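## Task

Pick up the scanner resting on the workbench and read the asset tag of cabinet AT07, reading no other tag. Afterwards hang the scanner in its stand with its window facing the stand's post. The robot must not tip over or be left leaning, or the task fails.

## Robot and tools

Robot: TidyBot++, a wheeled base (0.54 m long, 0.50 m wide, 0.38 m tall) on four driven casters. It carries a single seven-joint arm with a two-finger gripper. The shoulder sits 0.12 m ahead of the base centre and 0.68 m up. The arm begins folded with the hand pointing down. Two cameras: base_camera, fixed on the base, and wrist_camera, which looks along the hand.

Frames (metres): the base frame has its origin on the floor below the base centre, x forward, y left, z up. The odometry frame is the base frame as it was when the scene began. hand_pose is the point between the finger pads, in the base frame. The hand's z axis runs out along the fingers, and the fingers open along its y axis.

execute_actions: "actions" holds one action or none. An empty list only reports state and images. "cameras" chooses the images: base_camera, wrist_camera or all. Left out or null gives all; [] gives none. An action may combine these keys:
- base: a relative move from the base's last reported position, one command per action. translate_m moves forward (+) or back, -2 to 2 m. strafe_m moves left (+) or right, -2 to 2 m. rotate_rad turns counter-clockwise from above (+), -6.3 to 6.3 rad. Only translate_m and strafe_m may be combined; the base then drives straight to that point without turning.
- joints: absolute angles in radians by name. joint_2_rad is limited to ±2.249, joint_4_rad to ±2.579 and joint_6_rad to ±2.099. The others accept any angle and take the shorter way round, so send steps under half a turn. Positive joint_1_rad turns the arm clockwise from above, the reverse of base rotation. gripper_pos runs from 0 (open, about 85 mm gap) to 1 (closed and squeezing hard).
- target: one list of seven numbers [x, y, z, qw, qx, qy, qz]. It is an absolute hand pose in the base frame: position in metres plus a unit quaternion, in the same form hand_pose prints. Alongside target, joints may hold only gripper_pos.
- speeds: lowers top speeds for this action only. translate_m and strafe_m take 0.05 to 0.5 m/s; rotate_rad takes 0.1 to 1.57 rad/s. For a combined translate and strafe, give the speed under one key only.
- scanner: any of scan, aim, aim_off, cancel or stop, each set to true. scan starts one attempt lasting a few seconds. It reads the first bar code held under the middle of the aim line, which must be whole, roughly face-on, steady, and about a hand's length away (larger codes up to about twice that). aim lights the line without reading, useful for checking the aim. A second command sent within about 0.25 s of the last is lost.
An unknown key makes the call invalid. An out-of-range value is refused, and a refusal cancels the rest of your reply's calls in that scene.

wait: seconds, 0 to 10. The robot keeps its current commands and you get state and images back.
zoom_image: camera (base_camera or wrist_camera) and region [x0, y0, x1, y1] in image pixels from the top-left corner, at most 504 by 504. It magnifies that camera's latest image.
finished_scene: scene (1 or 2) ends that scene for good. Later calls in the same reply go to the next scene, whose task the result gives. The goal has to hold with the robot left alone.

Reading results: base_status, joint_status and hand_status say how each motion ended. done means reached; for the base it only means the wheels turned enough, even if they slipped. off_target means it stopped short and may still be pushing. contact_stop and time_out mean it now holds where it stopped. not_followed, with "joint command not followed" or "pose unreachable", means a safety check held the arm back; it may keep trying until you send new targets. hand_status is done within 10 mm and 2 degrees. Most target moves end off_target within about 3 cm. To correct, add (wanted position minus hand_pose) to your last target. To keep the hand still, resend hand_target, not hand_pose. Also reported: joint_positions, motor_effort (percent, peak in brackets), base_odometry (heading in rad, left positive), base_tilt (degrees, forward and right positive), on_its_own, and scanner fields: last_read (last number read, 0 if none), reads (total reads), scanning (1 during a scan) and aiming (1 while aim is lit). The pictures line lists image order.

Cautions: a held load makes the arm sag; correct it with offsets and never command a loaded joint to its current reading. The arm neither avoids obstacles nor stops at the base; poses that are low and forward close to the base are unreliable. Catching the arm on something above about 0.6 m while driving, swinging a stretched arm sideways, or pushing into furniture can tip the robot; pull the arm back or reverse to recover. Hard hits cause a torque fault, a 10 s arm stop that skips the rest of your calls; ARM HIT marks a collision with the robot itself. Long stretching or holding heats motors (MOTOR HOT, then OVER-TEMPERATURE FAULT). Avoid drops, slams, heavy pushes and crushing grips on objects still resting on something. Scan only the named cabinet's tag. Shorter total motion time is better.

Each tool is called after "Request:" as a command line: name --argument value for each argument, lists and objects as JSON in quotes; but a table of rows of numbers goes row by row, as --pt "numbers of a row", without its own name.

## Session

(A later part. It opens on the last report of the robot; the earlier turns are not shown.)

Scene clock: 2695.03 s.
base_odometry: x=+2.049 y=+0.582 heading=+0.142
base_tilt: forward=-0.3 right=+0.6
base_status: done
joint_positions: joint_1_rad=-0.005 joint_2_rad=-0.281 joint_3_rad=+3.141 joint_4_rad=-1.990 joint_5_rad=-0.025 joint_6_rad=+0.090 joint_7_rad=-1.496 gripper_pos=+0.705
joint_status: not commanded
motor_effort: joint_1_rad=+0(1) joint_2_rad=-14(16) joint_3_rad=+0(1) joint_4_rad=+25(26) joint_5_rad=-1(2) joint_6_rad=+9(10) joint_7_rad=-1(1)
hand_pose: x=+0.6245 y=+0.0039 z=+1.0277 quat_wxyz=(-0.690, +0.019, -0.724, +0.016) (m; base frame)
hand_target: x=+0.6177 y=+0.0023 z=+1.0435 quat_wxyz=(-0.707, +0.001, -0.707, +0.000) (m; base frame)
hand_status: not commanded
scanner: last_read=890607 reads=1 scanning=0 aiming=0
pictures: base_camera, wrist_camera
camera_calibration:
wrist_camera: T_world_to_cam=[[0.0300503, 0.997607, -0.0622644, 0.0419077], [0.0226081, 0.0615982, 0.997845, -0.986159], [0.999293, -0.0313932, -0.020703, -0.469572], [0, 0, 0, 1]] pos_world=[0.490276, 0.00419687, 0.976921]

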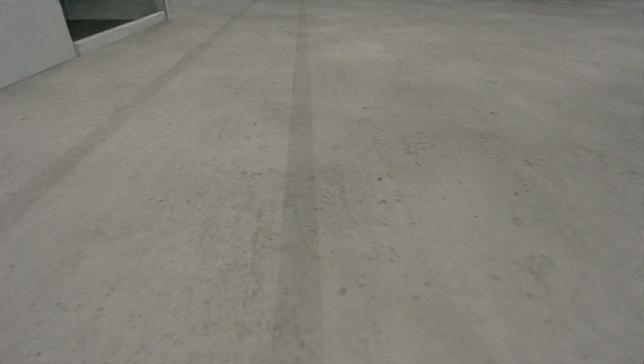

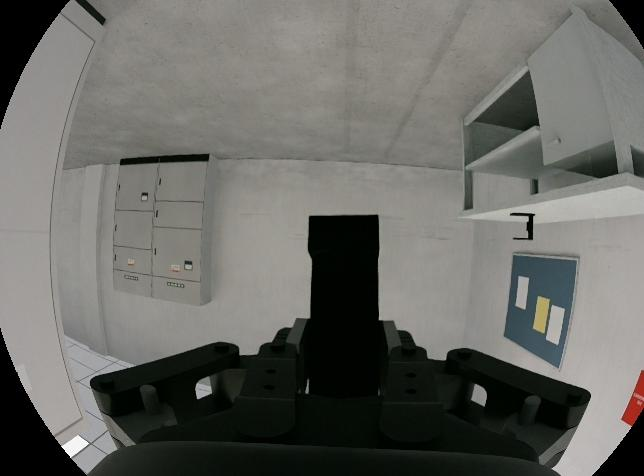

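Request:
execute_actions --actions '[{"base": {"translate_m": 2.0, "strafe_m": 0.05}, "speeds": {"translate_m": 0.5}}]' --cameras '["base_camera", "wrist_camera"]'

Scene clock: 2769.60 s.
base_odometry: x=+4.022 y=+0.916 heading=+0.142
base_tilt: forward=-0.3 right=+0.7
base_status: done
joint_positions: joint_1_rad=-0.005 joint_2_rad=-0.281 joint_3_rad=+3.141 joint_4_rad=-1.991 joint_5_rad=-0.025 joint_6_rad=+0.091 joint_7_rad=-1.496 gripper_pos=+0.705
joint_status: not commanded
motor_effort: joint_1_rad=+0(1) joint_2_rad=-14(16) joint_3_rad=+0(2) joint_4_rad=+25(26) joint_5_rad=-1(2) joint_6_rad=+9(10) joint_7_rad=+0(1)
hand_pose: x=+0.6245 y=+0.0039 z=+1.0276 quat_wxyz=(-0.690, +0.019, -0.724, +0.016) (m; base frame)
hand_target: x=+0.6177 y=+0.0023 z=+1.0435 quat_wxyz=(-0.707, +0.001, -0.707, +0.000) (m; base frame)
hand_status: not commanded
scanner: last_read=890607 reads=1 scanning=0 aiming=0
pictures: base_camera, wrist_camera
camera_calibration:
wrist_camera: T_world_to_cam=[[0.0300697, 0.997608, -0.0622502, 0.0418766], [0.0225454, 0.0615856, 0.997847, -0.985995], [0.999294, -0.0314084, -0.0206396, -0.469671], [0, 0, 0, 1]] pos_world=[0.49031, 0.00419506, 0.976785]

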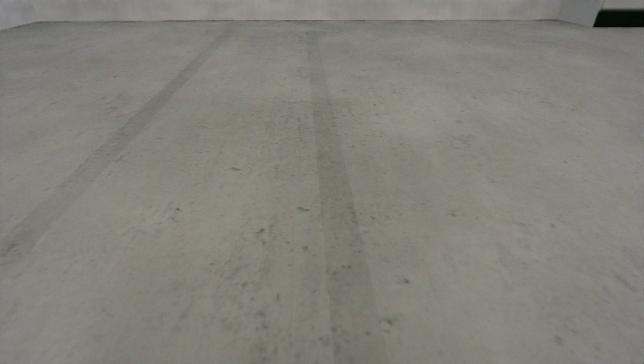

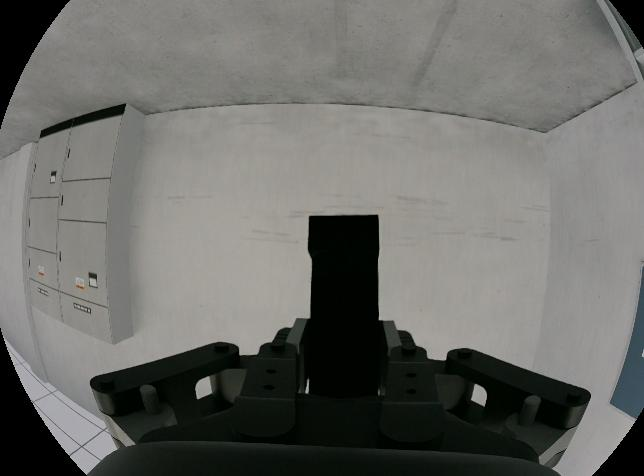

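Request:
execute_actions --actions '[{"base": {"translate_m": 0.587, "strafe_m": 0.028}, "speeds": {"translate_m": 0.5}}]' --cameras '[]'

Request:
execute_actions --actions '[{"base": {"rotate_rad": 1.81}, "speeds": {"rotate_rad": 0.9}}]' --cameras '["base_camera", "wrist_camera"]'

Scene clock: 2800.63 s.
base_odometry: x=+4.599 y=+1.027 heading=+0.142
base_tilt: forward=-0.3 right=+0.7
base_status: done
joint_positions: joint_1_rad=-0.005 joint_2_rad=-0.282 joint_3_rad=+3.141 joint_4_rad=-1.991 joint_5_rad=-0.025 joint_6_rad=+0.091 joint_7_rad=-1.496 gripper_pos=+0.705
joint_status: not commanded
motor_effort: joint_1_rad=+0(1) joint_2_rad=-14(17) joint_3_rad=+0(2) joint_4_rad=+25(26) joint_5_rad=-1(2) joint_6_rad=+9(9) joint_7_rad=+0(1)
hand_pose: x=+0.6243 y=+0.0039 z=+1.0278 quat_wxyz=(-0.690, +0.019, -0.723, +0.016) (m; base frame)
hand_target: x=+0.6177 y=+0.0023 z=+1.0435 quat_wxyz=(-0.707, +0.001, -0.707, +0.000) (m; base frame)
hand_status: not commanded
scanner: last_read=890607 reads=1 scanning=0 aiming=0
pictures: none
No camera images: "cameras" was empty.

Scene clock: 2803.53 s.
base_odometry: x=+4.599 y=+1.027 heading=+1.951
base_tilt: forward=-0.3 right=+0.7
base_status: done
joint_positions: joint_1_rad=-0.002 joint_2_rad=-0.282 joint_3_rad=+3.140 joint_4_rad=-1.991 joint_5_rad=-0.025 joint_6_rad=+0.091 joint_7_rad=-1.496 gripper_pos=+0.705
joint_status: not commanded
motor_effort: joint_1_rad=+0(2) joint_2_rad=-14(15) joint_3_rad=+0(2) joint_4_rad=+25(26) joint_5_rad=-2(2) joint_6_rad=+9(10) joint_7_rad=+0(1)
hand_pose: x=+0.6244 y=+0.0025 z=+1.0277 quat_wxyz=(-0.690, +0.018, -0.724, +0.017) (m; base frame)
hand_target: x=+0.6177 y=+0.0023 z=+1.0435 quat_wxyz=(-0.707, +0.001, -0.707, +0.000) (m; base frame)
hand_status: not commanded
scanner: last_read=890607 reads=1 scanning=0 aiming=0
pictures: base_camera, wrist_camera
camera_calibration:
wrist_camera: T_world_to_cam=[[0.0328543, 0.997525, -0.062161, 0.0414439], [0.0222316, 0.0614498, 0.997863, -0.985875], [0.999213, -0.034166, -0.0201577, -0.47002], [0, 0, 0, 1]] pos_world=[0.490206, 0.00318176, 0.976869]

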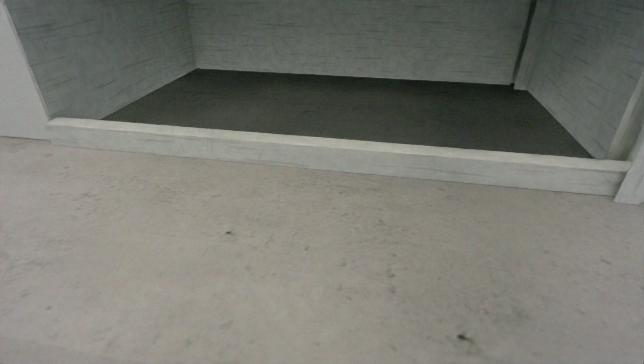

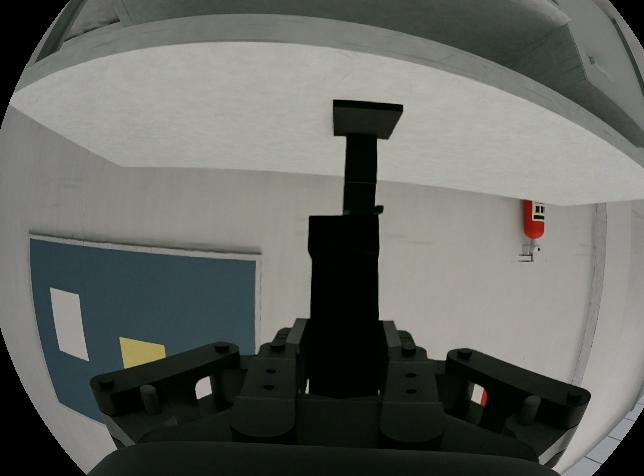

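Request:
zoom_image --camera "wrist_camera" --region '[290, 80, 450, 240]'

Request:
zoom_image --camera "base_camera" --region '[0, 90, 644, 220]'

Scaled by 3.150.

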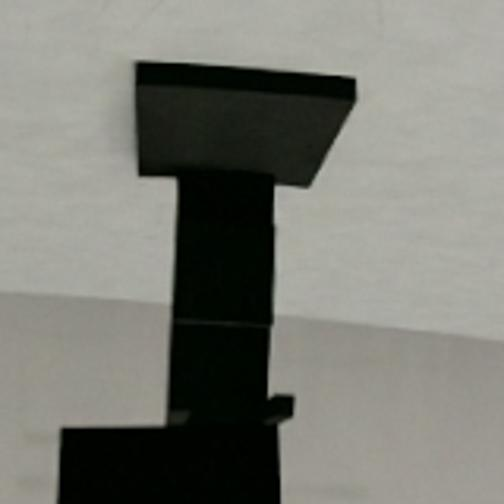

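Region (0, 90, 644, 220) is 644x130 pixels. A region can be at most 504 by 504 pixels.

Request:
execute_actions --actions '[{"base": {"translate_m": 0.14, "strafe_m": 0.016}, "speeds": {"translate_m": 0.15}, "joints": {"joint_7_rad": -1.62}}]' --cameras '["wrist_camera"]'

Request:
zoom_image --camera "wrist_camera" --region '[280, 50, 440, 220]'

Scene clock: 2885.27 s.
base_odometry: x=+4.532 y=+1.151 heading=+1.952
base_tilt: forward=-0.3 right=+0.7
base_status: done
joint_positions: joint_1_rad=-0.002 joint_2_rad=-0.281 joint_3_rad=+3.140 joint_4_rad=-1.991 joint_5_rad=-0.025 joint_6_rad=+0.091 joint_7_rad=-1.556 gripper_pos=+0.705
joint_status: all done
motor_effort: joint_1_rad=+0(1) joint_2_rad=-14(16) joint_3_rad=+0(1) joint_4_rad=+26(26) joint_5_rad=-1(2) joint_6_rad=+10(10) joint_7_rad=+0(1)
hand_pose: x=+0.6244 y=+0.0025 z=+1.0275 quat_wxyz=(-0.690, -0.003, -0.724, -0.004) (m; base frame)
hand_target: x=+0.6177 y=+0.0023 z=+1.0435 quat_wxyz=(-0.707, -0.017, -0.707, -0.018) (m; base frame)
hand_status: not commanded
scanner: last_read=890607 reads=1 scanning=0 aiming=0
pictures: wrist_camera
camera_calibration:
wrist_camera: T_world_to_cam=[[0.0356885, 0.999359, -0.00280908, -0.0213267], [0.0225614, 0.00200446, 0.999743, -0.987668], [0.999108, -0.0357427, -0.0224754, -0.467567], [0, 0, 0, 1]] pos_world=[0.490195, 0.0065807, 0.976846]

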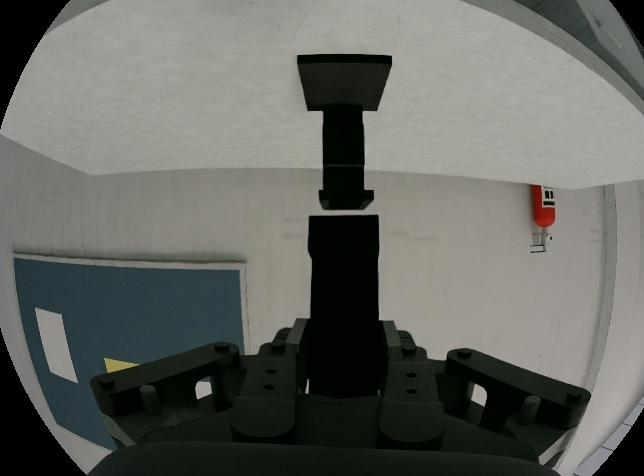

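Scaled by 2.965.

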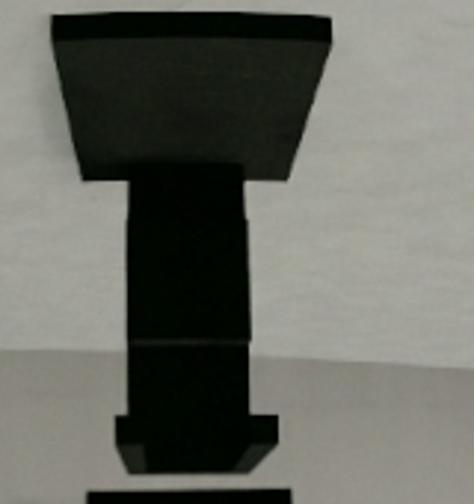

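Request:
execute_actions --actions '[{"base": {"rotate_rad": -0.045}, "speeds": {"rotate_rad": 0.3}}]' --cameras '[]'

Request:
execute_actions --actions '[{"base": {"strafe_m": 0.036}, "speeds": {"strafe_m": 0.15}}]' --cameras '["wrist_camera"]'

Request:
zoom_image --camera "wrist_camera" --region '[280, 50, 440, 220]'

Scene clock: 2920.63 s.
base_odometry: x=+4.532 y=+1.151 heading=+1.908
base_tilt: forward=-0.3 right=+0.7
base_status: done
joint_positions: joint_1_rad=+0.002 joint_2_rad=-0.282 joint_3_rad=+3.142 joint_4_rad=-1.991 joint_5_rad=-0.025 joint_6_rad=+0.091 joint_7_rad=-1.556 gripper_pos=+0.705
joint_status: not commanded
motor_effort: joint_1_rad=+0(3) joint_2_rad=-14(15) joint_3_rad=+0(3) joint_4_rad=+25(26) joint_5_rad=-2(2) joint_6_rad=+9(9) joint_7_rad=+0(1)
hand_pose: x=+0.6244 y=-0.0003 z=+1.0276 quat_wxyz=(-0.690, -0.005, -0.724, -0.002) (m; base frame)
hand_target: x=+0.6177 y=+0.0023 z=+1.0435 quat_wxyz=(-0.707, -0.017, -0.707, -0.018) (m; base frame)
hand_status: not commanded
scanner: last_read=890607 reads=1 scanning=0 aiming=0
pictures: none
No camera images: "cameras" was empty.

Scene clock: 2921.53 s.
base_odometry: x=+4.498 y=+1.139 heading=+1.908
base_tilt: forward=-0.3 right=+0.7
base_status: done
joint_positions: joint_1_rad=+0.001 joint_2_rad=-0.282 joint_3_rad=+3.141 joint_4_rad=-1.991 joint_5_rad=-0.025 joint_6_rad=+0.091 joint_7_rad=-1.556 gripper_pos=+0.705
joint_status: not commanded
motor_effort: joint_1_rad=+0(2) joint_2_rad=-14(16) joint_3_rad=+0(3) joint_4_rad=+25(26) joint_5_rad=-1(2) joint_6_rad=+9(10) joint_7_rad=+0(1)
hand_pose: x=+0.6243 y=+0.0002 z=+1.0276 quat_wxyz=(-0.690, -0.005, -0.724, -0.002) (m; base frame)
hand_target: x=+0.6177 y=+0.0023 z=+1.0435 quat_wxyz=(-0.707, -0.017, -0.707, -0.018) (m; base frame)
hand_status: not commanded
scanner: last_read=890607 reads=1 scanning=0 aiming=0
pictures: wrist_camera
camera_calibration:
wrist_camera: T_world_to_cam=[[0.0400478, 0.999195, -0.00254833, -0.0220244], [0.0223583, 0.00165362, 0.999749, -0.987637], [0.998948, -0.0400947, -0.022274, -0.467709], [0, 0, 0, 1]] pos_world=[0.490181, 0.00488714, 0.976915]

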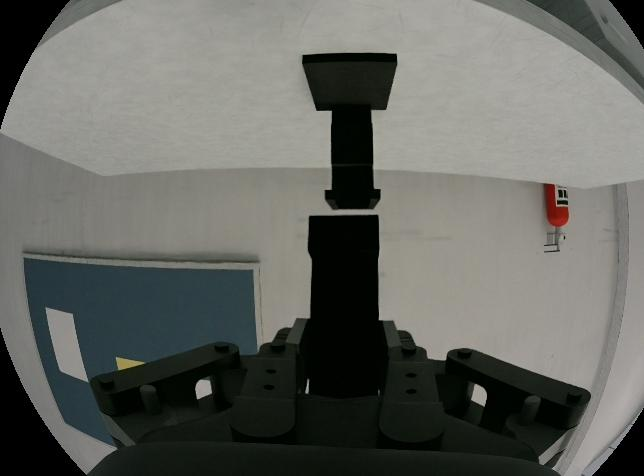

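Scaled by 2.965.

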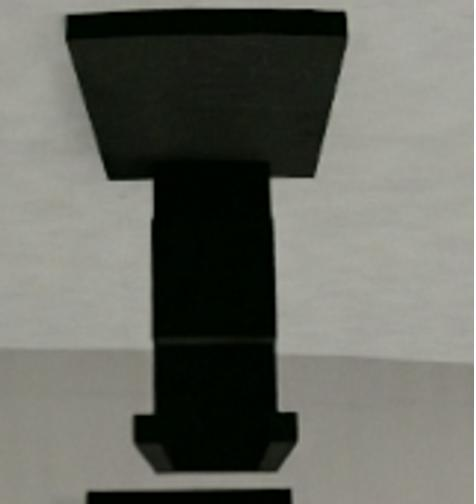

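Request:
execute_actions --actions '[{"base": {"translate_m": -0.03}, "speeds": {"translate_m": 0.1}, "joints": {"joint_1_rad": 0.0, "joint_2_rad": 0.08, "joint_3_rad": 3.14, "joint_4_rad": -1.725, "joint_5_rad": 0.0, "joint_6_rad": -0.228, "joint_7_rad": -1.62}}]' --cameras '["wrist_camera"]'

Request:
zoom_image --camera "wrist_camera" --region '[240, 120, 460, 320]'

Scene clock: 3030.90 s.
base_odometry: x=+4.507 y=+1.111 heading=+1.907
base_tilt: forward=-0.3 right=+0.7
base_status: done
joint_positions: joint_1_rad=+0.001 joint_2_rad=+0.108 joint_3_rad=+3.141 joint_4_rad=-1.745 joint_5_rad=-0.025 joint_6_rad=-0.197 joint_7_rad=-1.556 gripper_pos=+0.705
joint_status: all done
motor_effort: joint_1_rad=+0(1) joint_2_rad=-28(31) joint_3_rad=-1(2) joint_4_rad=+24(27) joint_5_rad=-1(2) joint_6_rad=+8(10) joint_7_rad=-1(1)
hand_pose: x=+0.7426 y=+0.0023 z=+0.8688 quat_wxyz=(-0.519, -0.003, -0.855, -0.004) (m; base frame)
hand_target: x=+0.7370 y=+0.0023 z=+0.8895 quat_wxyz=(-0.526, -0.020, -0.850, -0.013) (m; base frame)
hand_status: not commanded
scanner: last_read=890607 reads=1 scanning=0 aiming=0
pictures: wrist_camera
camera_calibration:
wrist_camera: T_world_to_cam=[[0.0287445, 0.999465, -0.015598, -0.00958191], [0.438732, 0.00140627, 0.898617, -1.05282], [0.898158, -0.0326736, -0.438457, -0.15286], [0, 0, 0, 1]] pos_world=[0.599472, 0.00606283, 0.878907]

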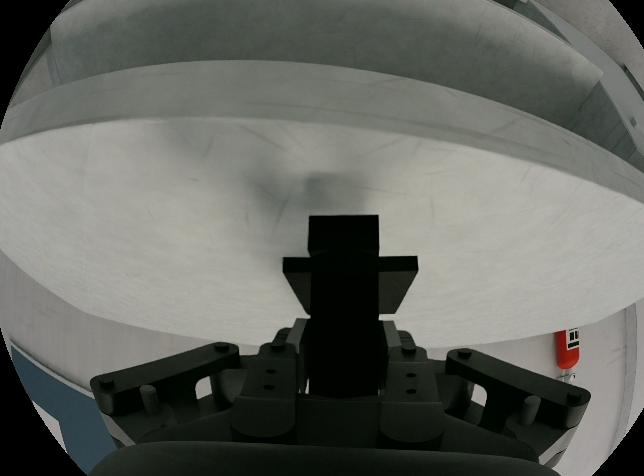

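Scaled by 2.291.

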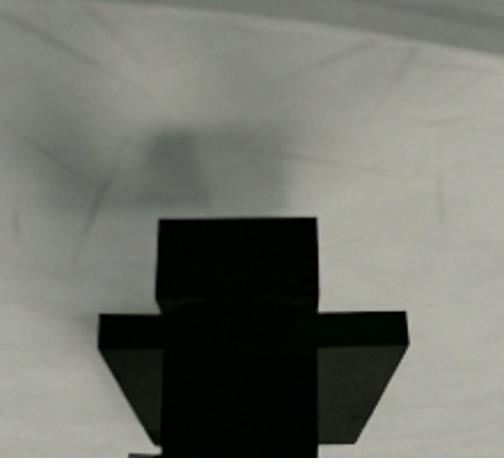

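Request:
execute_actions --actions '[{"base": {"translate_m": 0.03, "strafe_m": 0.002}, "speeds": {"translate_m": 0.1}, "joints": {"joint_2_rad": 0.06}}]' --cameras '["wrist_camera"]'

Request:
zoom_image --camera "wrist_camera" --region '[240, 120, 460, 320]'

Scene clock: 3082.50 s.
base_odometry: x=+4.496 y=+1.138 heading=+1.908
base_tilt: forward=-0.3 right=+0.7
base_status: done
joint_positions: joint_1_rad=+0.001 joint_2_rad=+0.090 joint_3_rad=+3.141 joint_4_rad=-1.738 joint_5_rad=-0.025 joint_6_rad=-0.203 joint_7_rad=-1.556 gripper_pos=+0.705
joint_status: all done
motor_effort: joint_1_rad=+0(2) joint_2_rad=-27(30) joint_3_rad=-1(2) joint_4_rad=+24(26) joint_5_rad=-2(2) joint_6_rad=+8(9) joint_7_rad=+0(1)
hand_pose: x=+0.7398 y=+0.0024 z=+0.8826 quat_wxyz=(-0.527, -0.003, -0.850, -0.005) (m; base frame)
hand_target: x=+0.7327 y=+0.0023 z=+0.9018 quat_wxyz=(-0.535, -0.020, -0.845, -0.014) (m; base frame)
hand_status: not commanded
scanner: last_read=890607 reads=1 scanning=0 aiming=0
pictures: wrist_camera
camera_calibration:
wrist_camera: T_world_to_cam=[[0.0288264, 0.999472, -0.0150194, -0.00994992], [0.42121, 0.00148086, 0.906962, -1.05842], [0.906505, -0.0324708, -0.420944, -0.165921], [0, 0, 0, 1]] pos_world=[0.59651, 0.00612443, 0.88995]

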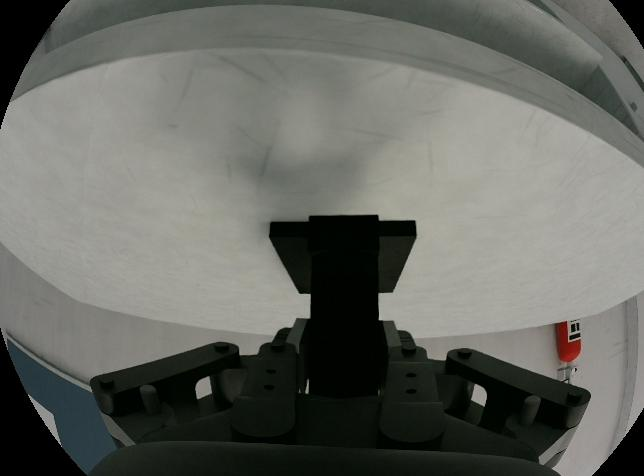

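Scaled by 2.291.

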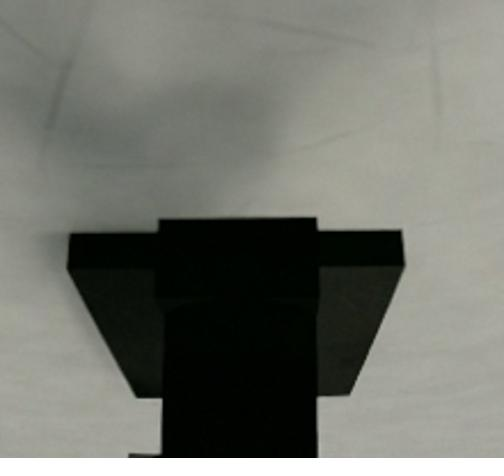

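Request:
execute_actions --actions '[{"base": {"translate_m": 0.045, "strafe_m": -0.0035}, "speeds": {"translate_m": 0.1}}]' --cameras '["wrist_camera"]'

Request:
zoom_image --camera "wrist_camera" --region '[230, 100, 470, 320]'

Scene clock: 3141.50 s.
base_odometry: x=+4.484 y=+1.182 heading=+1.908
base_tilt: forward=-0.3 right=+0.7
base_status: done
joint_positions: joint_1_rad=+0.001 joint_2_rad=+0.087 joint_3_rad=+3.141 joint_4_rad=-1.738 joint_5_rad=-0.025 joint_6_rad=-0.203 joint_7_rad=-1.556 gripper_pos=+0.705
joint_status: not commanded
motor_effort: joint_1_rad=+0(1) joint_2_rad=-27(30) joint_3_rad=-1(1) joint_4_rad=+24(25) joint_5_rad=-1(2) joint_6_rad=+8(9) joint_7_rad=-1(1)
hand_pose: x=+0.7390 y=+0.0024 z=+0.8846 quat_wxyz=(-0.528, -0.003, -0.849, -0.005) (m; base frame)
hand_target: x=+0.7327 y=+0.0023 z=+0.9018 quat_wxyz=(-0.535, -0.020, -0.845, -0.014) (m; base frame)
hand_status: not commanded
scanner: last_read=890607 reads=1 scanning=0 aiming=0
pictures: wrist_camera
camera_calibration:
wrist_camera: T_world_to_cam=[[0.028849, 0.999472, -0.0149397, -0.00999193], [0.418759, 0.00148676, 0.908096, -1.05902], [0.907639, -0.0324538, -0.418495, -0.167406], [0, 0, 0, 1]] pos_world=[0.595708, 0.0061282, 0.891489]

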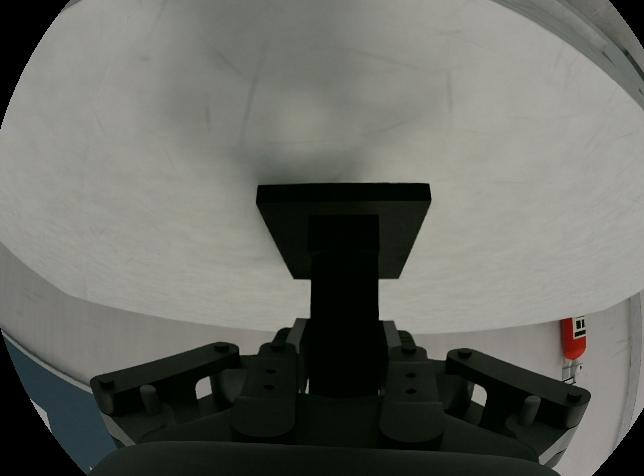

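Scaled by 2.100.

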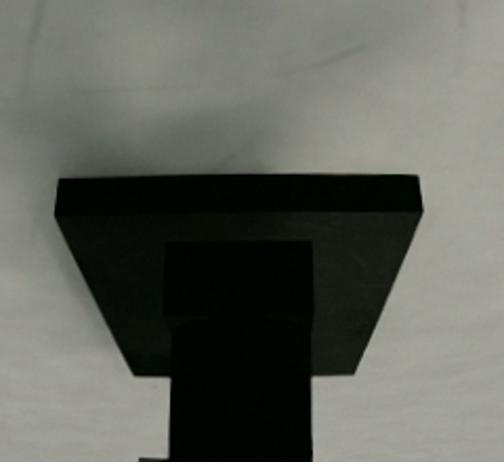

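Request:
execute_actions --actions '[{"base": {"translate_m": 0.03, "strafe_m": -0.005}, "speeds": {"translate_m": 0.08}, "joints": {"joint_2_rad": 0.07}}]' --cameras '["wrist_camera"]'

Request:
zoom_image --camera "wrist_camera" --region '[230, 100, 470, 320]'

Scene clock: 3177.90 s.
base_odometry: x=+4.478 y=+1.212 heading=+1.909
base_tilt: forward=-0.3 right=+0.7
base_status: done
joint_positions: joint_1_rad=+0.000 joint_2_rad=+0.091 joint_3_rad=+3.141 joint_4_rad=-1.738 joint_5_rad=-0.025 joint_6_rad=-0.204 joint_7_rad=-1.556 gripper_pos=+0.705
joint_status: all done
motor_effort: joint_1_rad=+0(3) joint_2_rad=-28(29) joint_3_rad=-1(2) joint_4_rad=+24(25) joint_5_rad=-1(2) joint_6_rad=+8(9) joint_7_rad=+0(1)
hand_pose: x=+0.7398 y=+0.0034 z=+0.8820 quat_wxyz=(-0.527, -0.002, -0.850, -0.005) (m; base frame)
hand_target: x=+0.7349 y=+0.0023 z=+0.8956 quat_wxyz=(-0.530, -0.020, -0.847, -0.014) (m; base frame)
hand_status: not commanded
scanner: last_read=890607 reads=1 scanning=0 aiming=0
pictures: wrist_camera
camera_calibration:
wrist_camera: T_world_to_cam=[[0.0272414, 0.999516, -0.0150542, -0.00971875], [0.422664, 0.00213048, 0.906284, -1.05829], [0.905877, -0.0310513, -0.422401, -0.164453], [0, 0, 0, 1]] pos_world=[0.596538, 0.00686219, 0.889496]

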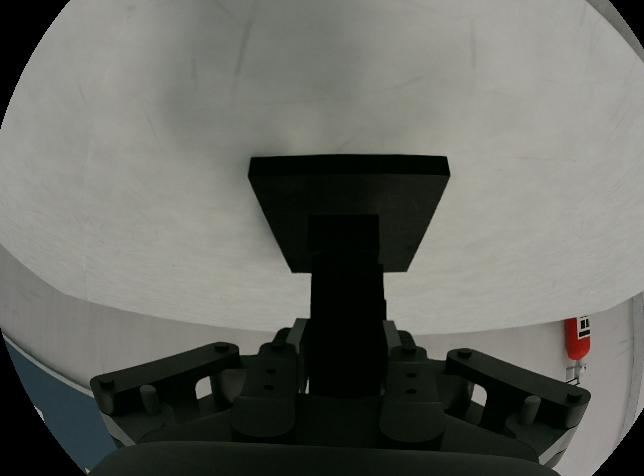

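Scaled by 2.100.

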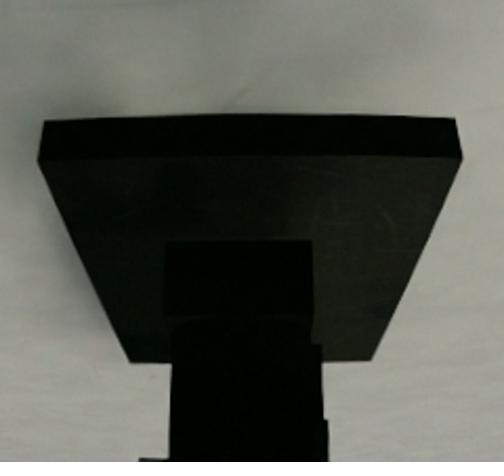

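Request:
execute_actions --actions '[{"base": {"translate_m": 0.03, "strafe_m": 0.0015}, "speeds": {"translate_m": 0.06}, "joints": {"joint_2_rad": 0.074}}]' --cameras '["wrist_camera"]'

Request:
zoom_image --camera "wrist_camera" --region '[220, 90, 480, 330]'

Scene clock: 3207.00 s.
base_odometry: x=+4.467 y=+1.240 heading=+1.908
base_tilt: forward=-0.3 right=+0.7
base_status: done
joint_positions: joint_1_rad=-0.001 joint_2_rad=+0.095 joint_3_rad=+3.141 joint_4_rad=-1.738 joint_5_rad=-0.025 joint_6_rad=-0.204 joint_7_rad=-1.556 gripper_pos=+0.705
joint_status: all done
motor_effort: joint_1_rad=+0(3) joint_2_rad=-27(29) joint_3_rad=-1(2) joint_4_rad=+24(25) joint_5_rad=-1(2) joint_6_rad=+8(9) joint_7_rad=+0(1)
hand_pose: x=+0.7406 y=+0.0035 z=+0.8794 quat_wxyz=(-0.525, -0.002, -0.851, -0.005) (m; base frame)
hand_target: x=+0.7358 y=+0.0023 z=+0.8932 quat_wxyz=(-0.529, -0.020, -0.848, -0.013) (m; base frame)
hand_status: not commanded
scanner: last_read=890607 reads=1 scanning=0 aiming=0
pictures: wrist_camera
camera_calibration:
wrist_camera: T_world_to_cam=[[0.0269353, 0.999522, -0.0151682, -0.00960215], [0.426419, 0.00223529, 0.904523, -1.05757], [0.904124, -0.0308316, -0.426155, -0.16164], [0, 0, 0, 1]] pos_world=[0.597368, 0.00697791, 0.887563]

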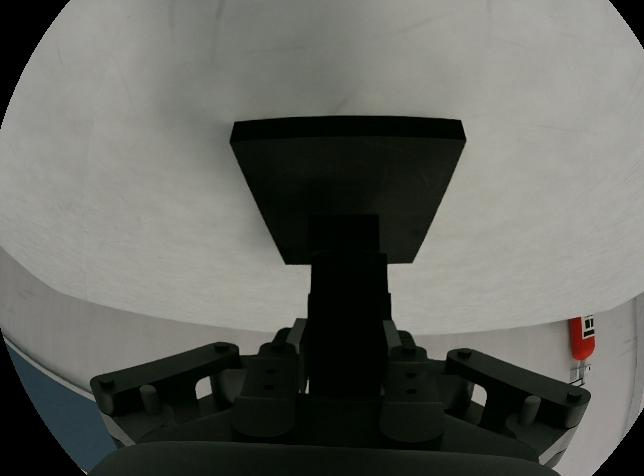

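Scaled by 1.938.

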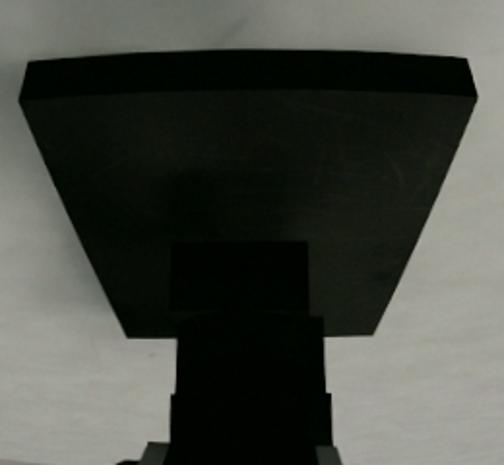

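Request:
execute_actions --actions '[{"base": {"translate_m": 0.027, "strafe_m": 0.001}, "speeds": {"translate_m": 0.06}}]' --cameras '["wrist_camera"]'

Request:
zoom_image --camera "wrist_camera" --region '[200, 60, 490, 330]'

Scene clock: 3239.80 s.
base_odometry: x=+4.457 y=+1.266 heading=+1.908
base_tilt: forward=-0.3 right=+0.7
base_status: done
joint_positions: joint_1_rad=-0.001 joint_2_rad=+0.097 joint_3_rad=+3.141 joint_4_rad=-1.738 joint_5_rad=-0.025 joint_6_rad=-0.204 joint_7_rad=-1.556 gripper_pos=+0.705
joint_status: not commanded
motor_effort: joint_1_rad=+0(2) joint_2_rad=-27(30) joint_3_rad=+0(2) joint_4_rad=+24(25) joint_5_rad=-2(2) joint_6_rad=+8(9) joint_7_rad=+0(1)
hand_pose: x=+0.7409 y=+0.0038 z=+0.8783 quat_wxyz=(-0.524, -0.002, -0.852, -0.005) (m; base frame)
hand_target: x=+0.7358 y=+0.0023 z=+0.8932 quat_wxyz=(-0.529, -0.020, -0.848, -0.013) (m; base frame)
hand_status: not commanded
scanner: last_read=890607 reads=1 scanning=0 aiming=0
pictures: wrist_camera
camera_calibration:
wrist_camera: T_world_to_cam=[[0.0265095, 0.999533, -0.0152188, -0.00951246], [0.42814, 0.00240474, 0.903709, -1.05726], [0.903324, -0.0304727, -0.427876, -0.160276], [0, 0, 0, 1]] pos_world=[0.59769, 0.0071664, 0.886734]

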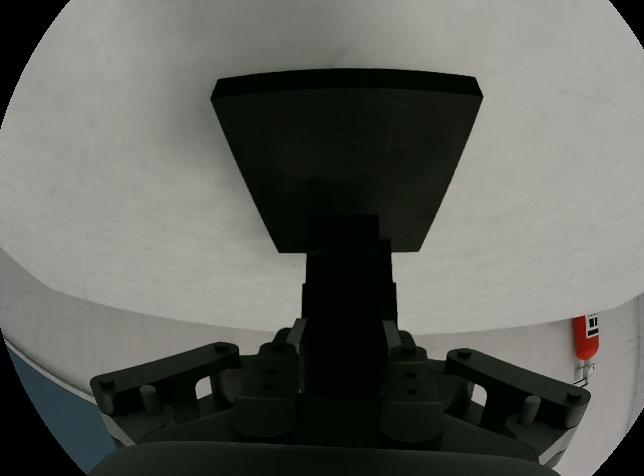

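Scaled by 1.738.

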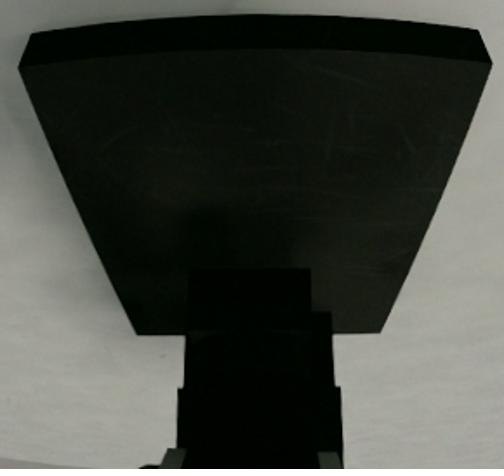

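Request:
execute_actions --actions '[{"joints": {"joint_2_rad": 0.082}}]' --cameras '[]'

Request:
execute_actions --actions '[{"joints": {"joint_2_rad": 0.088}}]' --cameras '["wrist_camera"]'

Scene clock: 3261.47 s.
base_odometry: x=+4.457 y=+1.266 heading=+1.908
base_tilt: forward=-0.3 right=+0.7
base_status: not commanded
joint_positions: joint_1_rad=-0.001 joint_2_rad=+0.099 joint_3_rad=+3.141 joint_4_rad=-1.738 joint_5_rad=-0.025 joint_6_rad=-0.204 joint_7_rad=-1.556 gripper_pos=+0.705
joint_status: all done
motor_effort: joint_1_rad=+0(0) joint_2_rad=-28(28) joint_3_rad=+0(1) joint_4_rad=+24(25) joint_5_rad=-1(2) joint_6_rad=+8(8) joint_7_rad=+0(1)
hand_pose: x=+0.7413 y=+0.0038 z=+0.8769 quat_wxyz=(-0.523, -0.002, -0.852, -0.005) (m; base frame)
hand_target: x=+0.7374 y=+0.0023 z=+0.8882 quat_wxyz=(-0.525, -0.020, -0.851, -0.013) (m; base frame)
hand_status: not commanded
scanner: last_read=890607 reads=1 scanning=0 aiming=0
pictures: none
No camera images: "cameras" was empty.

Scene clock: 3261.93 s.
base_odometry: x=+4.457 y=+1.266 heading=+1.908
base_tilt: forward=-0.3 right=+0.7
base_status: not commanded
joint_positions: joint_1_rad=-0.001 joint_2_rad=+0.102 joint_3_rad=+3.141 joint_4_rad=-1.738 joint_5_rad=-0.025 joint_6_rad=-0.204 joint_7_rad=-1.556 gripper_pos=+0.705
joint_status: all done
motor_effort: joint_1_rad=+0(1) joint_2_rad=-27(29) joint_3_rad=+0(1) joint_4_rad=+24(25) joint_5_rad=-1(2) joint_6_rad=+8(8) joint_7_rad=+0(1)
hand_pose: x=+0.7420 y=+0.0038 z=+0.8749 quat_wxyz=(-0.522, -0.002, -0.853, -0.005) (m; base frame)
hand_target: x=+0.7387 y=+0.0023 z=+0.8845 quat_wxyz=(-0.523, -0.020, -0.852, -0.013) (m; base frame)
hand_status: not commanded
scanner: last_read=890607 reads=1 scanning=0 aiming=0
pictures: wrist_camera
camera_calibration:
wrist_camera: T_world_to_cam=[[0.0264252, 0.999533, -0.0153703, -0.00939908], [0.433094, 0.00241046, 0.901346, -1.05624], [0.900961, -0.0304751, -0.432828, -0.156619], [0, 0, 0, 1]] pos_world=[0.598807, 0.00716774, 0.884103]

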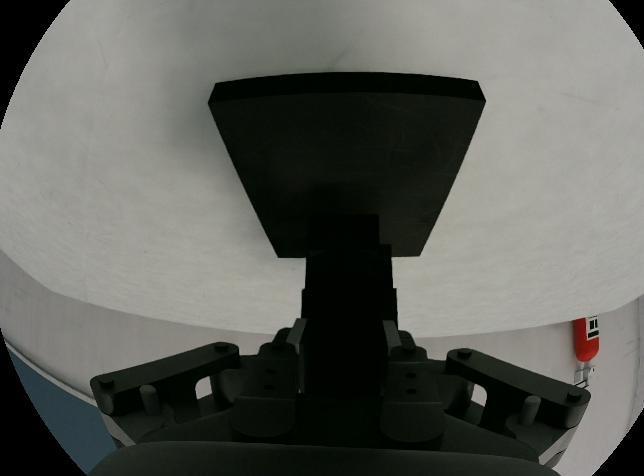

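Request:
execute_actions --actions '[{"joints": {"joint_2_rad": 0.095}}]' --cameras '[]'

Request:
execute_actions --actions '[{"joints": {"joint_2_rad": 0.102}}]' --cameras '["wrist_camera"]'

Scene clock: 3270.63 s.
base_odometry: x=+4.457 y=+1.266 heading=+1.908
base_tilt: forward=-0.3 right=+0.7
base_status: not commanded
joint_positions: joint_1_rad=-0.001 joint_2_rad=+0.105 joint_3_rad=+3.141 joint_4_rad=-1.737 joint_5_rad=-0.025 joint_6_rad=-0.204 joint_7_rad=-1.556 gripper_pos=+0.705
joint_status: all done
motor_effort: joint_1_rad=+0(1) joint_2_rad=-27(28) joint_3_rad=-1(1) joint_4_rad=+23(24) joint_5_rad=-2(2) joint_6_rad=+7(8) joint_7_rad=-1(1)
hand_pose: x=+0.7428 y=+0.0038 z=+0.8734 quat_wxyz=(-0.521, -0.002, -0.854, -0.005) (m; base frame)
hand_target: x=+0.7401 y=+0.0023 z=+0.8802 quat_wxyz=(-0.520, -0.020, -0.854, -0.013) (m; base frame)
hand_status: not commanded
scanner: last_read=890607 reads=1 scanning=0 aiming=0
pictures: none
No camera images: "cameras" was empty.

Scene clock: 3271.10 s.
base_odometry: x=+4.457 y=+1.266 heading=+1.908
base_tilt: forward=-0.3 right=+0.7
base_status: not commanded
joint_positions: joint_1_rad=-0.001 joint_2_rad=+0.107 joint_3_rad=+3.141 joint_4_rad=-1.736 joint_5_rad=-0.025 joint_6_rad=-0.204 joint_7_rad=-1.556 gripper_pos=+0.705
joint_status: all done
motor_effort: joint_1_rad=+0(0) joint_2_rad=-26(27) joint_3_rad=+0(1) joint_4_rad=+22(23) joint_5_rad=-2(2) joint_6_rad=+7(7) joint_7_rad=+0(1)
hand_pose: x=+0.7433 y=+0.0038 z=+0.8732 quat_wxyz=(-0.521, -0.002, -0.854, -0.005) (m; base frame)
hand_target: x=+0.7414 y=+0.0023 z=+0.8758 quat_wxyz=(-0.517, -0.020, -0.856, -0.013) (m; base frame)
hand_status: not commanded
scanner: last_read=890607 reads=1 scanning=0 aiming=0
pictures: wrist_camera
camera_calibration:
wrist_camera: T_world_to_cam=[[0.0263859, 0.999533, -0.0154403, -0.0093707], [0.435403, 0.00241247, 0.900233, -1.05604], [0.899849, -0.0304762, -0.435136, -0.15569], [0, 0, 0, 1]] pos_world=[0.600148, 0.00716914, 0.88279]

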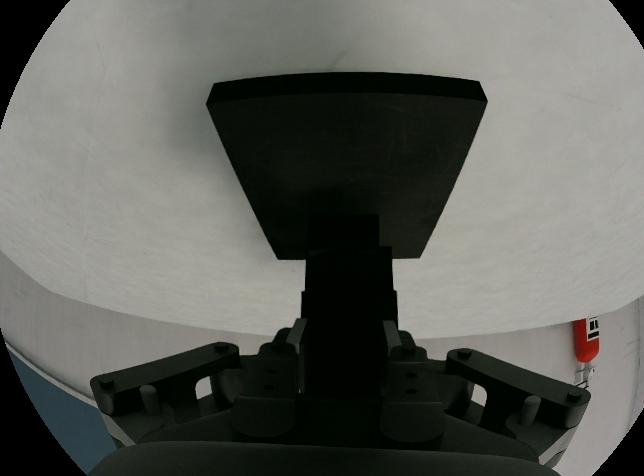

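Request:
execute_actions --actions '[{"joints": {"gripper_pos": 0.5}}]' --cameras '["wrist_camera"]'

Request:
zoom_image --camera "wrist_camera" --region '[200, 160, 490, 430]'

Scene clock: 3287.93 s.
base_odometry: x=+4.457 y=+1.266 heading=+1.908
base_tilt: forward=-0.3 right=+0.7
base_status: not commanded
joint_positions: joint_1_rad=-0.001 joint_2_rad=+0.107 joint_3_rad=+3.141 joint_4_rad=-1.733 joint_5_rad=-0.025 joint_6_rad=-0.204 joint_7_rad=-1.556 gripper_pos=+0.500
joint_status: all done
motor_effort: joint_1_rad=+0(1) joint_2_rad=-25(27) joint_3_rad=-1(1) joint_4_rad=+22(23) joint_5_rad=-1(2) joint_6_rad=+6(7) joint_7_rad=-1(1)
hand_pose: x=+0.7441 y=+0.0038 z=+0.8752 quat_wxyz=(-0.522, -0.002, -0.853, -0.005) (m; base frame)
hand_target: x=+0.7414 y=+0.0023 z=+0.8758 quat_wxyz=(-0.517, -0.020, -0.856, -0.013) (m; base frame)
hand_status: not commanded
scanner: last_read=890607 reads=1 scanning=0 aiming=0
pictures: wrist_camera
camera_calibration:
wrist_camera: T_world_to_cam=[[0.0264369, 0.999533, -0.0153481, -0.00948122], [0.432404, 0.0024087, 0.901677, -1.05715], [0.901292, -0.0304741, -0.432138, -0.159248], [0, 0, 0, 1]] pos_world=[0.600893, 0.00717022, 0.884242]

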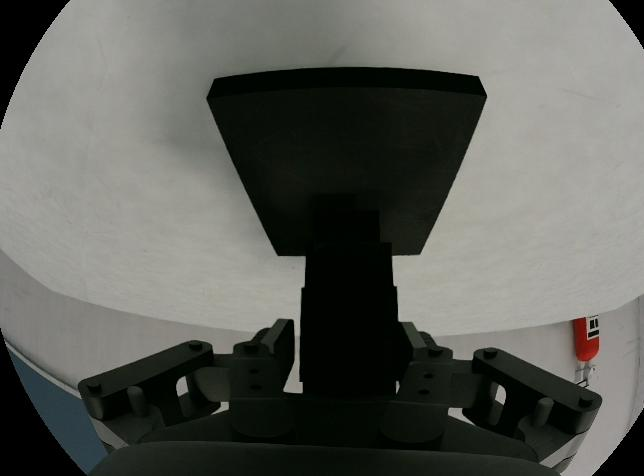

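Scaled by 1.738.

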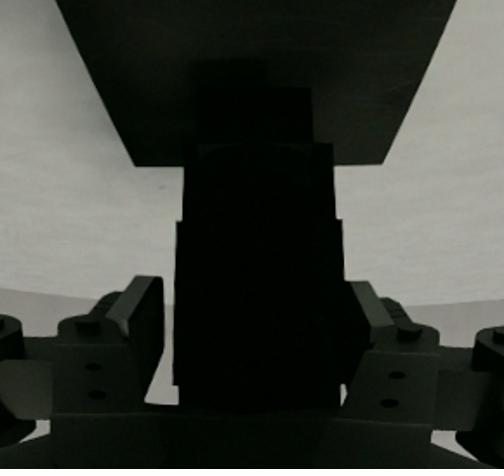

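Request:
execute_actions --actions '[{"joints": {"gripper_pos": 0.3}}]' --cameras '[]'

Request:
execute_actions --actions '[{"base": {"translate_m": -0.16}, "speeds": {"translate_m": 0.1}}]' --cameras '["wrist_camera", "base_camera"]'

Request:
zoom_image --camera "wrist_camera" --region '[200, 160, 490, 430]'

Scene clock: 3308.03 s.
base_odometry: x=+4.457 y=+1.266 heading=+1.908
base_tilt: forward=-0.3 right=+0.7
base_status: not commanded
joint_positions: joint_1_rad=-0.001 joint_2_rad=+0.107 joint_3_rad=+3.141 joint_4_rad=-1.733 joint_5_rad=-0.025 joint_6_rad=-0.204 joint_7_rad=-1.556 gripper_pos=+0.300
joint_status: all done
motor_effort: joint_1_rad=+0(1) joint_2_rad=-25(26) joint_3_rad=+0(1) joint_4_rad=+21(22) joint_5_rad=-2(2) joint_6_rad=+6(6) joint_7_rad=-1(1)
hand_pose: x=+0.7441 y=+0.0038 z=+0.8752 quat_wxyz=(-0.522, -0.002, -0.853, -0.005) (m; base frame)
hand_target: x=+0.7414 y=+0.0023 z=+0.8758 quat_wxyz=(-0.517, -0.020, -0.856, -0.013) (m; base frame)
hand_status: not commanded
scanner: last_read=890607 reads=1 scanning=0 aiming=0
pictures: none
No camera images: "cameras" was empty.

Scene clock: 3310.20 s.
base_odometry: x=+4.510 y=+1.114 heading=+1.908
base_tilt: forward=-0.3 right=+0.7
base_status: done
joint_positions: joint_1_rad=-0.001 joint_2_rad=+0.109 joint_3_rad=+3.141 joint_4_rad=-1.731 joint_5_rad=-0.025 joint_6_rad=-0.204 joint_7_rad=-1.556 gripper_pos=+0.300
joint_status: not commanded
motor_effort: joint_1_rad=+0(2) joint_2_rad=-25(28) joint_3_rad=+0(2) joint_4_rad=+22(22) joint_5_rad=-1(2) joint_6_rad=+6(6) joint_7_rad=+0(1)
hand_pose: x=+0.7450 y=+0.0038 z=+0.8745 quat_wxyz=(-0.522, -0.002, -0.853, -0.005) (m; base frame)
hand_target: x=+0.7414 y=+0.0023 z=+0.8758 quat_wxyz=(-0.517, -0.020, -0.856, -0.013) (m; base frame)
hand_status: not commanded
scanner: last_read=890607 reads=1 scanning=0 aiming=0
pictures: base_camera, wrist_camera
camera_calibration:
wrist_camera: T_world_to_cam=[[0.0264631, 0.999532, -0.0153714, -0.00949095], [0.433195, 0.0023917, 0.901297, -1.05724], [0.900912, -0.0305099, -0.432928, -0.159385], [0, 0, 0, 1]] pos_world=[0.601833, 0.00715225, 0.883736]

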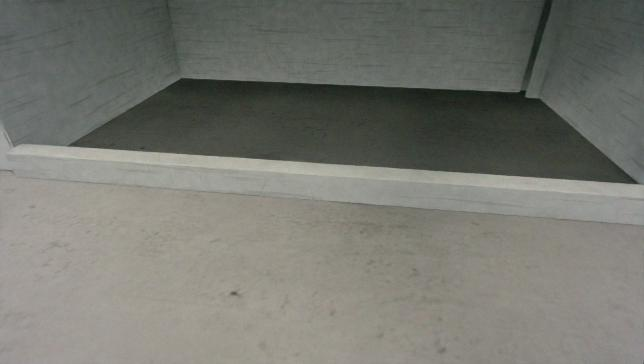

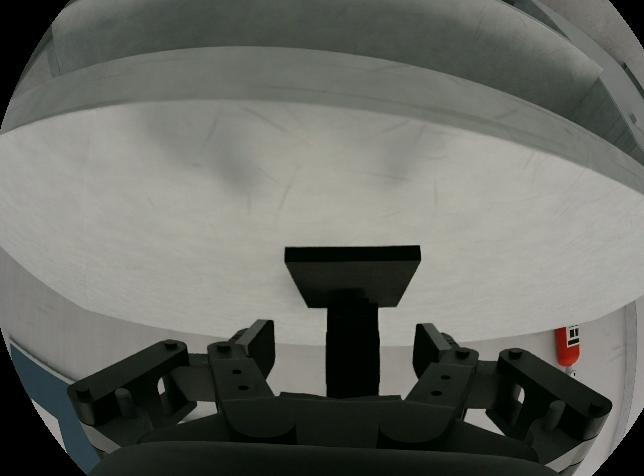

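Scaled by 1.738.

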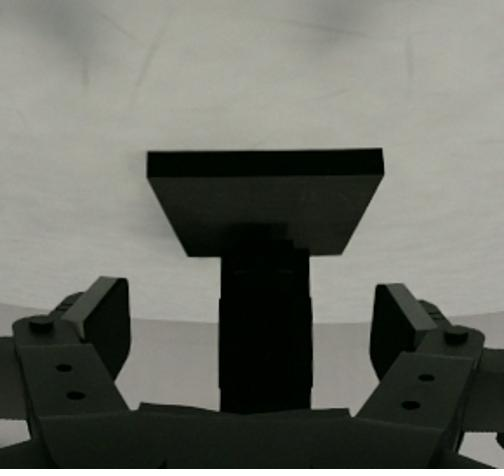

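Request:
execute_actions --actions '[{"base": {"translate_m": -0.1}, "speeds": {"translate_m": 0.2}, "joints": {"joint_1_rad": 0.0, "joint_2_rad": -0.3, "joint_3_rad": 3.14, "joint_4_rad": -2.0, "joint_5_rad": 0.0, "joint_6_rad": 0.13}}]' --cameras '["wrist_camera"]'

Request:
zoom_image --camera "wrist_camera" --region '[250, 60, 450, 290]'

Scene clock: 3322.60 s.
base_odometry: x=+4.543 y=+1.020 heading=+1.908
base_tilt: forward=-0.3 right=+0.7
base_status: done
joint_positions: joint_1_rad=-0.001 joint_2_rad=-0.293 joint_3_rad=+3.141 joint_4_rad=-1.974 joint_5_rad=-0.025 joint_6_rad=+0.097 joint_7_rad=-1.556 gripper_pos=+0.300
joint_status: all done
motor_effort: joint_1_rad=+0(2) joint_2_rad=-12(30) joint_3_rad=+0(2) joint_4_rad=+23(23) joint_5_rad=-1(2) joint_6_rad=+7(8) joint_7_rad=-1(1)
hand_pose: x=+0.6211 y=+0.0013 z=+1.0460 quat_wxyz=(-0.702, -0.004, -0.712, -0.003) (m; base frame)
hand_target: x=+0.6177 y=+0.0023 z=+1.0435 quat_wxyz=(-0.707, -0.017, -0.707, -0.018) (m; base frame)
hand_status: not commanded
scanner: last_read=890607 reads=1 scanning=0 aiming=0
pictures: wrist_camera
camera_calibration:
wrist_camera: T_world_to_cam=[[0.0380525, 0.999275, -0.00123295, -0.023055], [-0.0119999, 0.00169071, 0.999927, -0.984737], [0.999204, -0.0380349, 0.0120555, -0.500123], [0, 0, 0, 1]] pos_world=[0.488785, 0.00568109, 0.990666]

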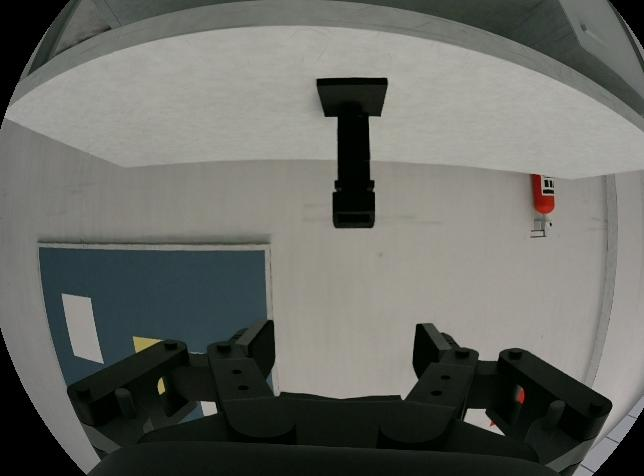

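Scaled by 2.191.

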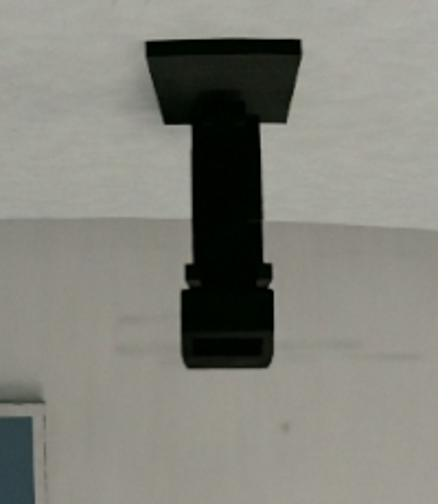

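Request:
zoom_image --camera "wrist_camera" --region '[310, 160, 400, 240]'

Scaled by 5.600.

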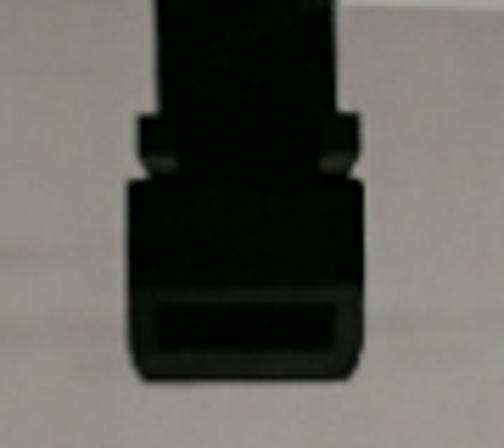

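Request:
finished_scene --scene 2

The scene is finished: the task was done.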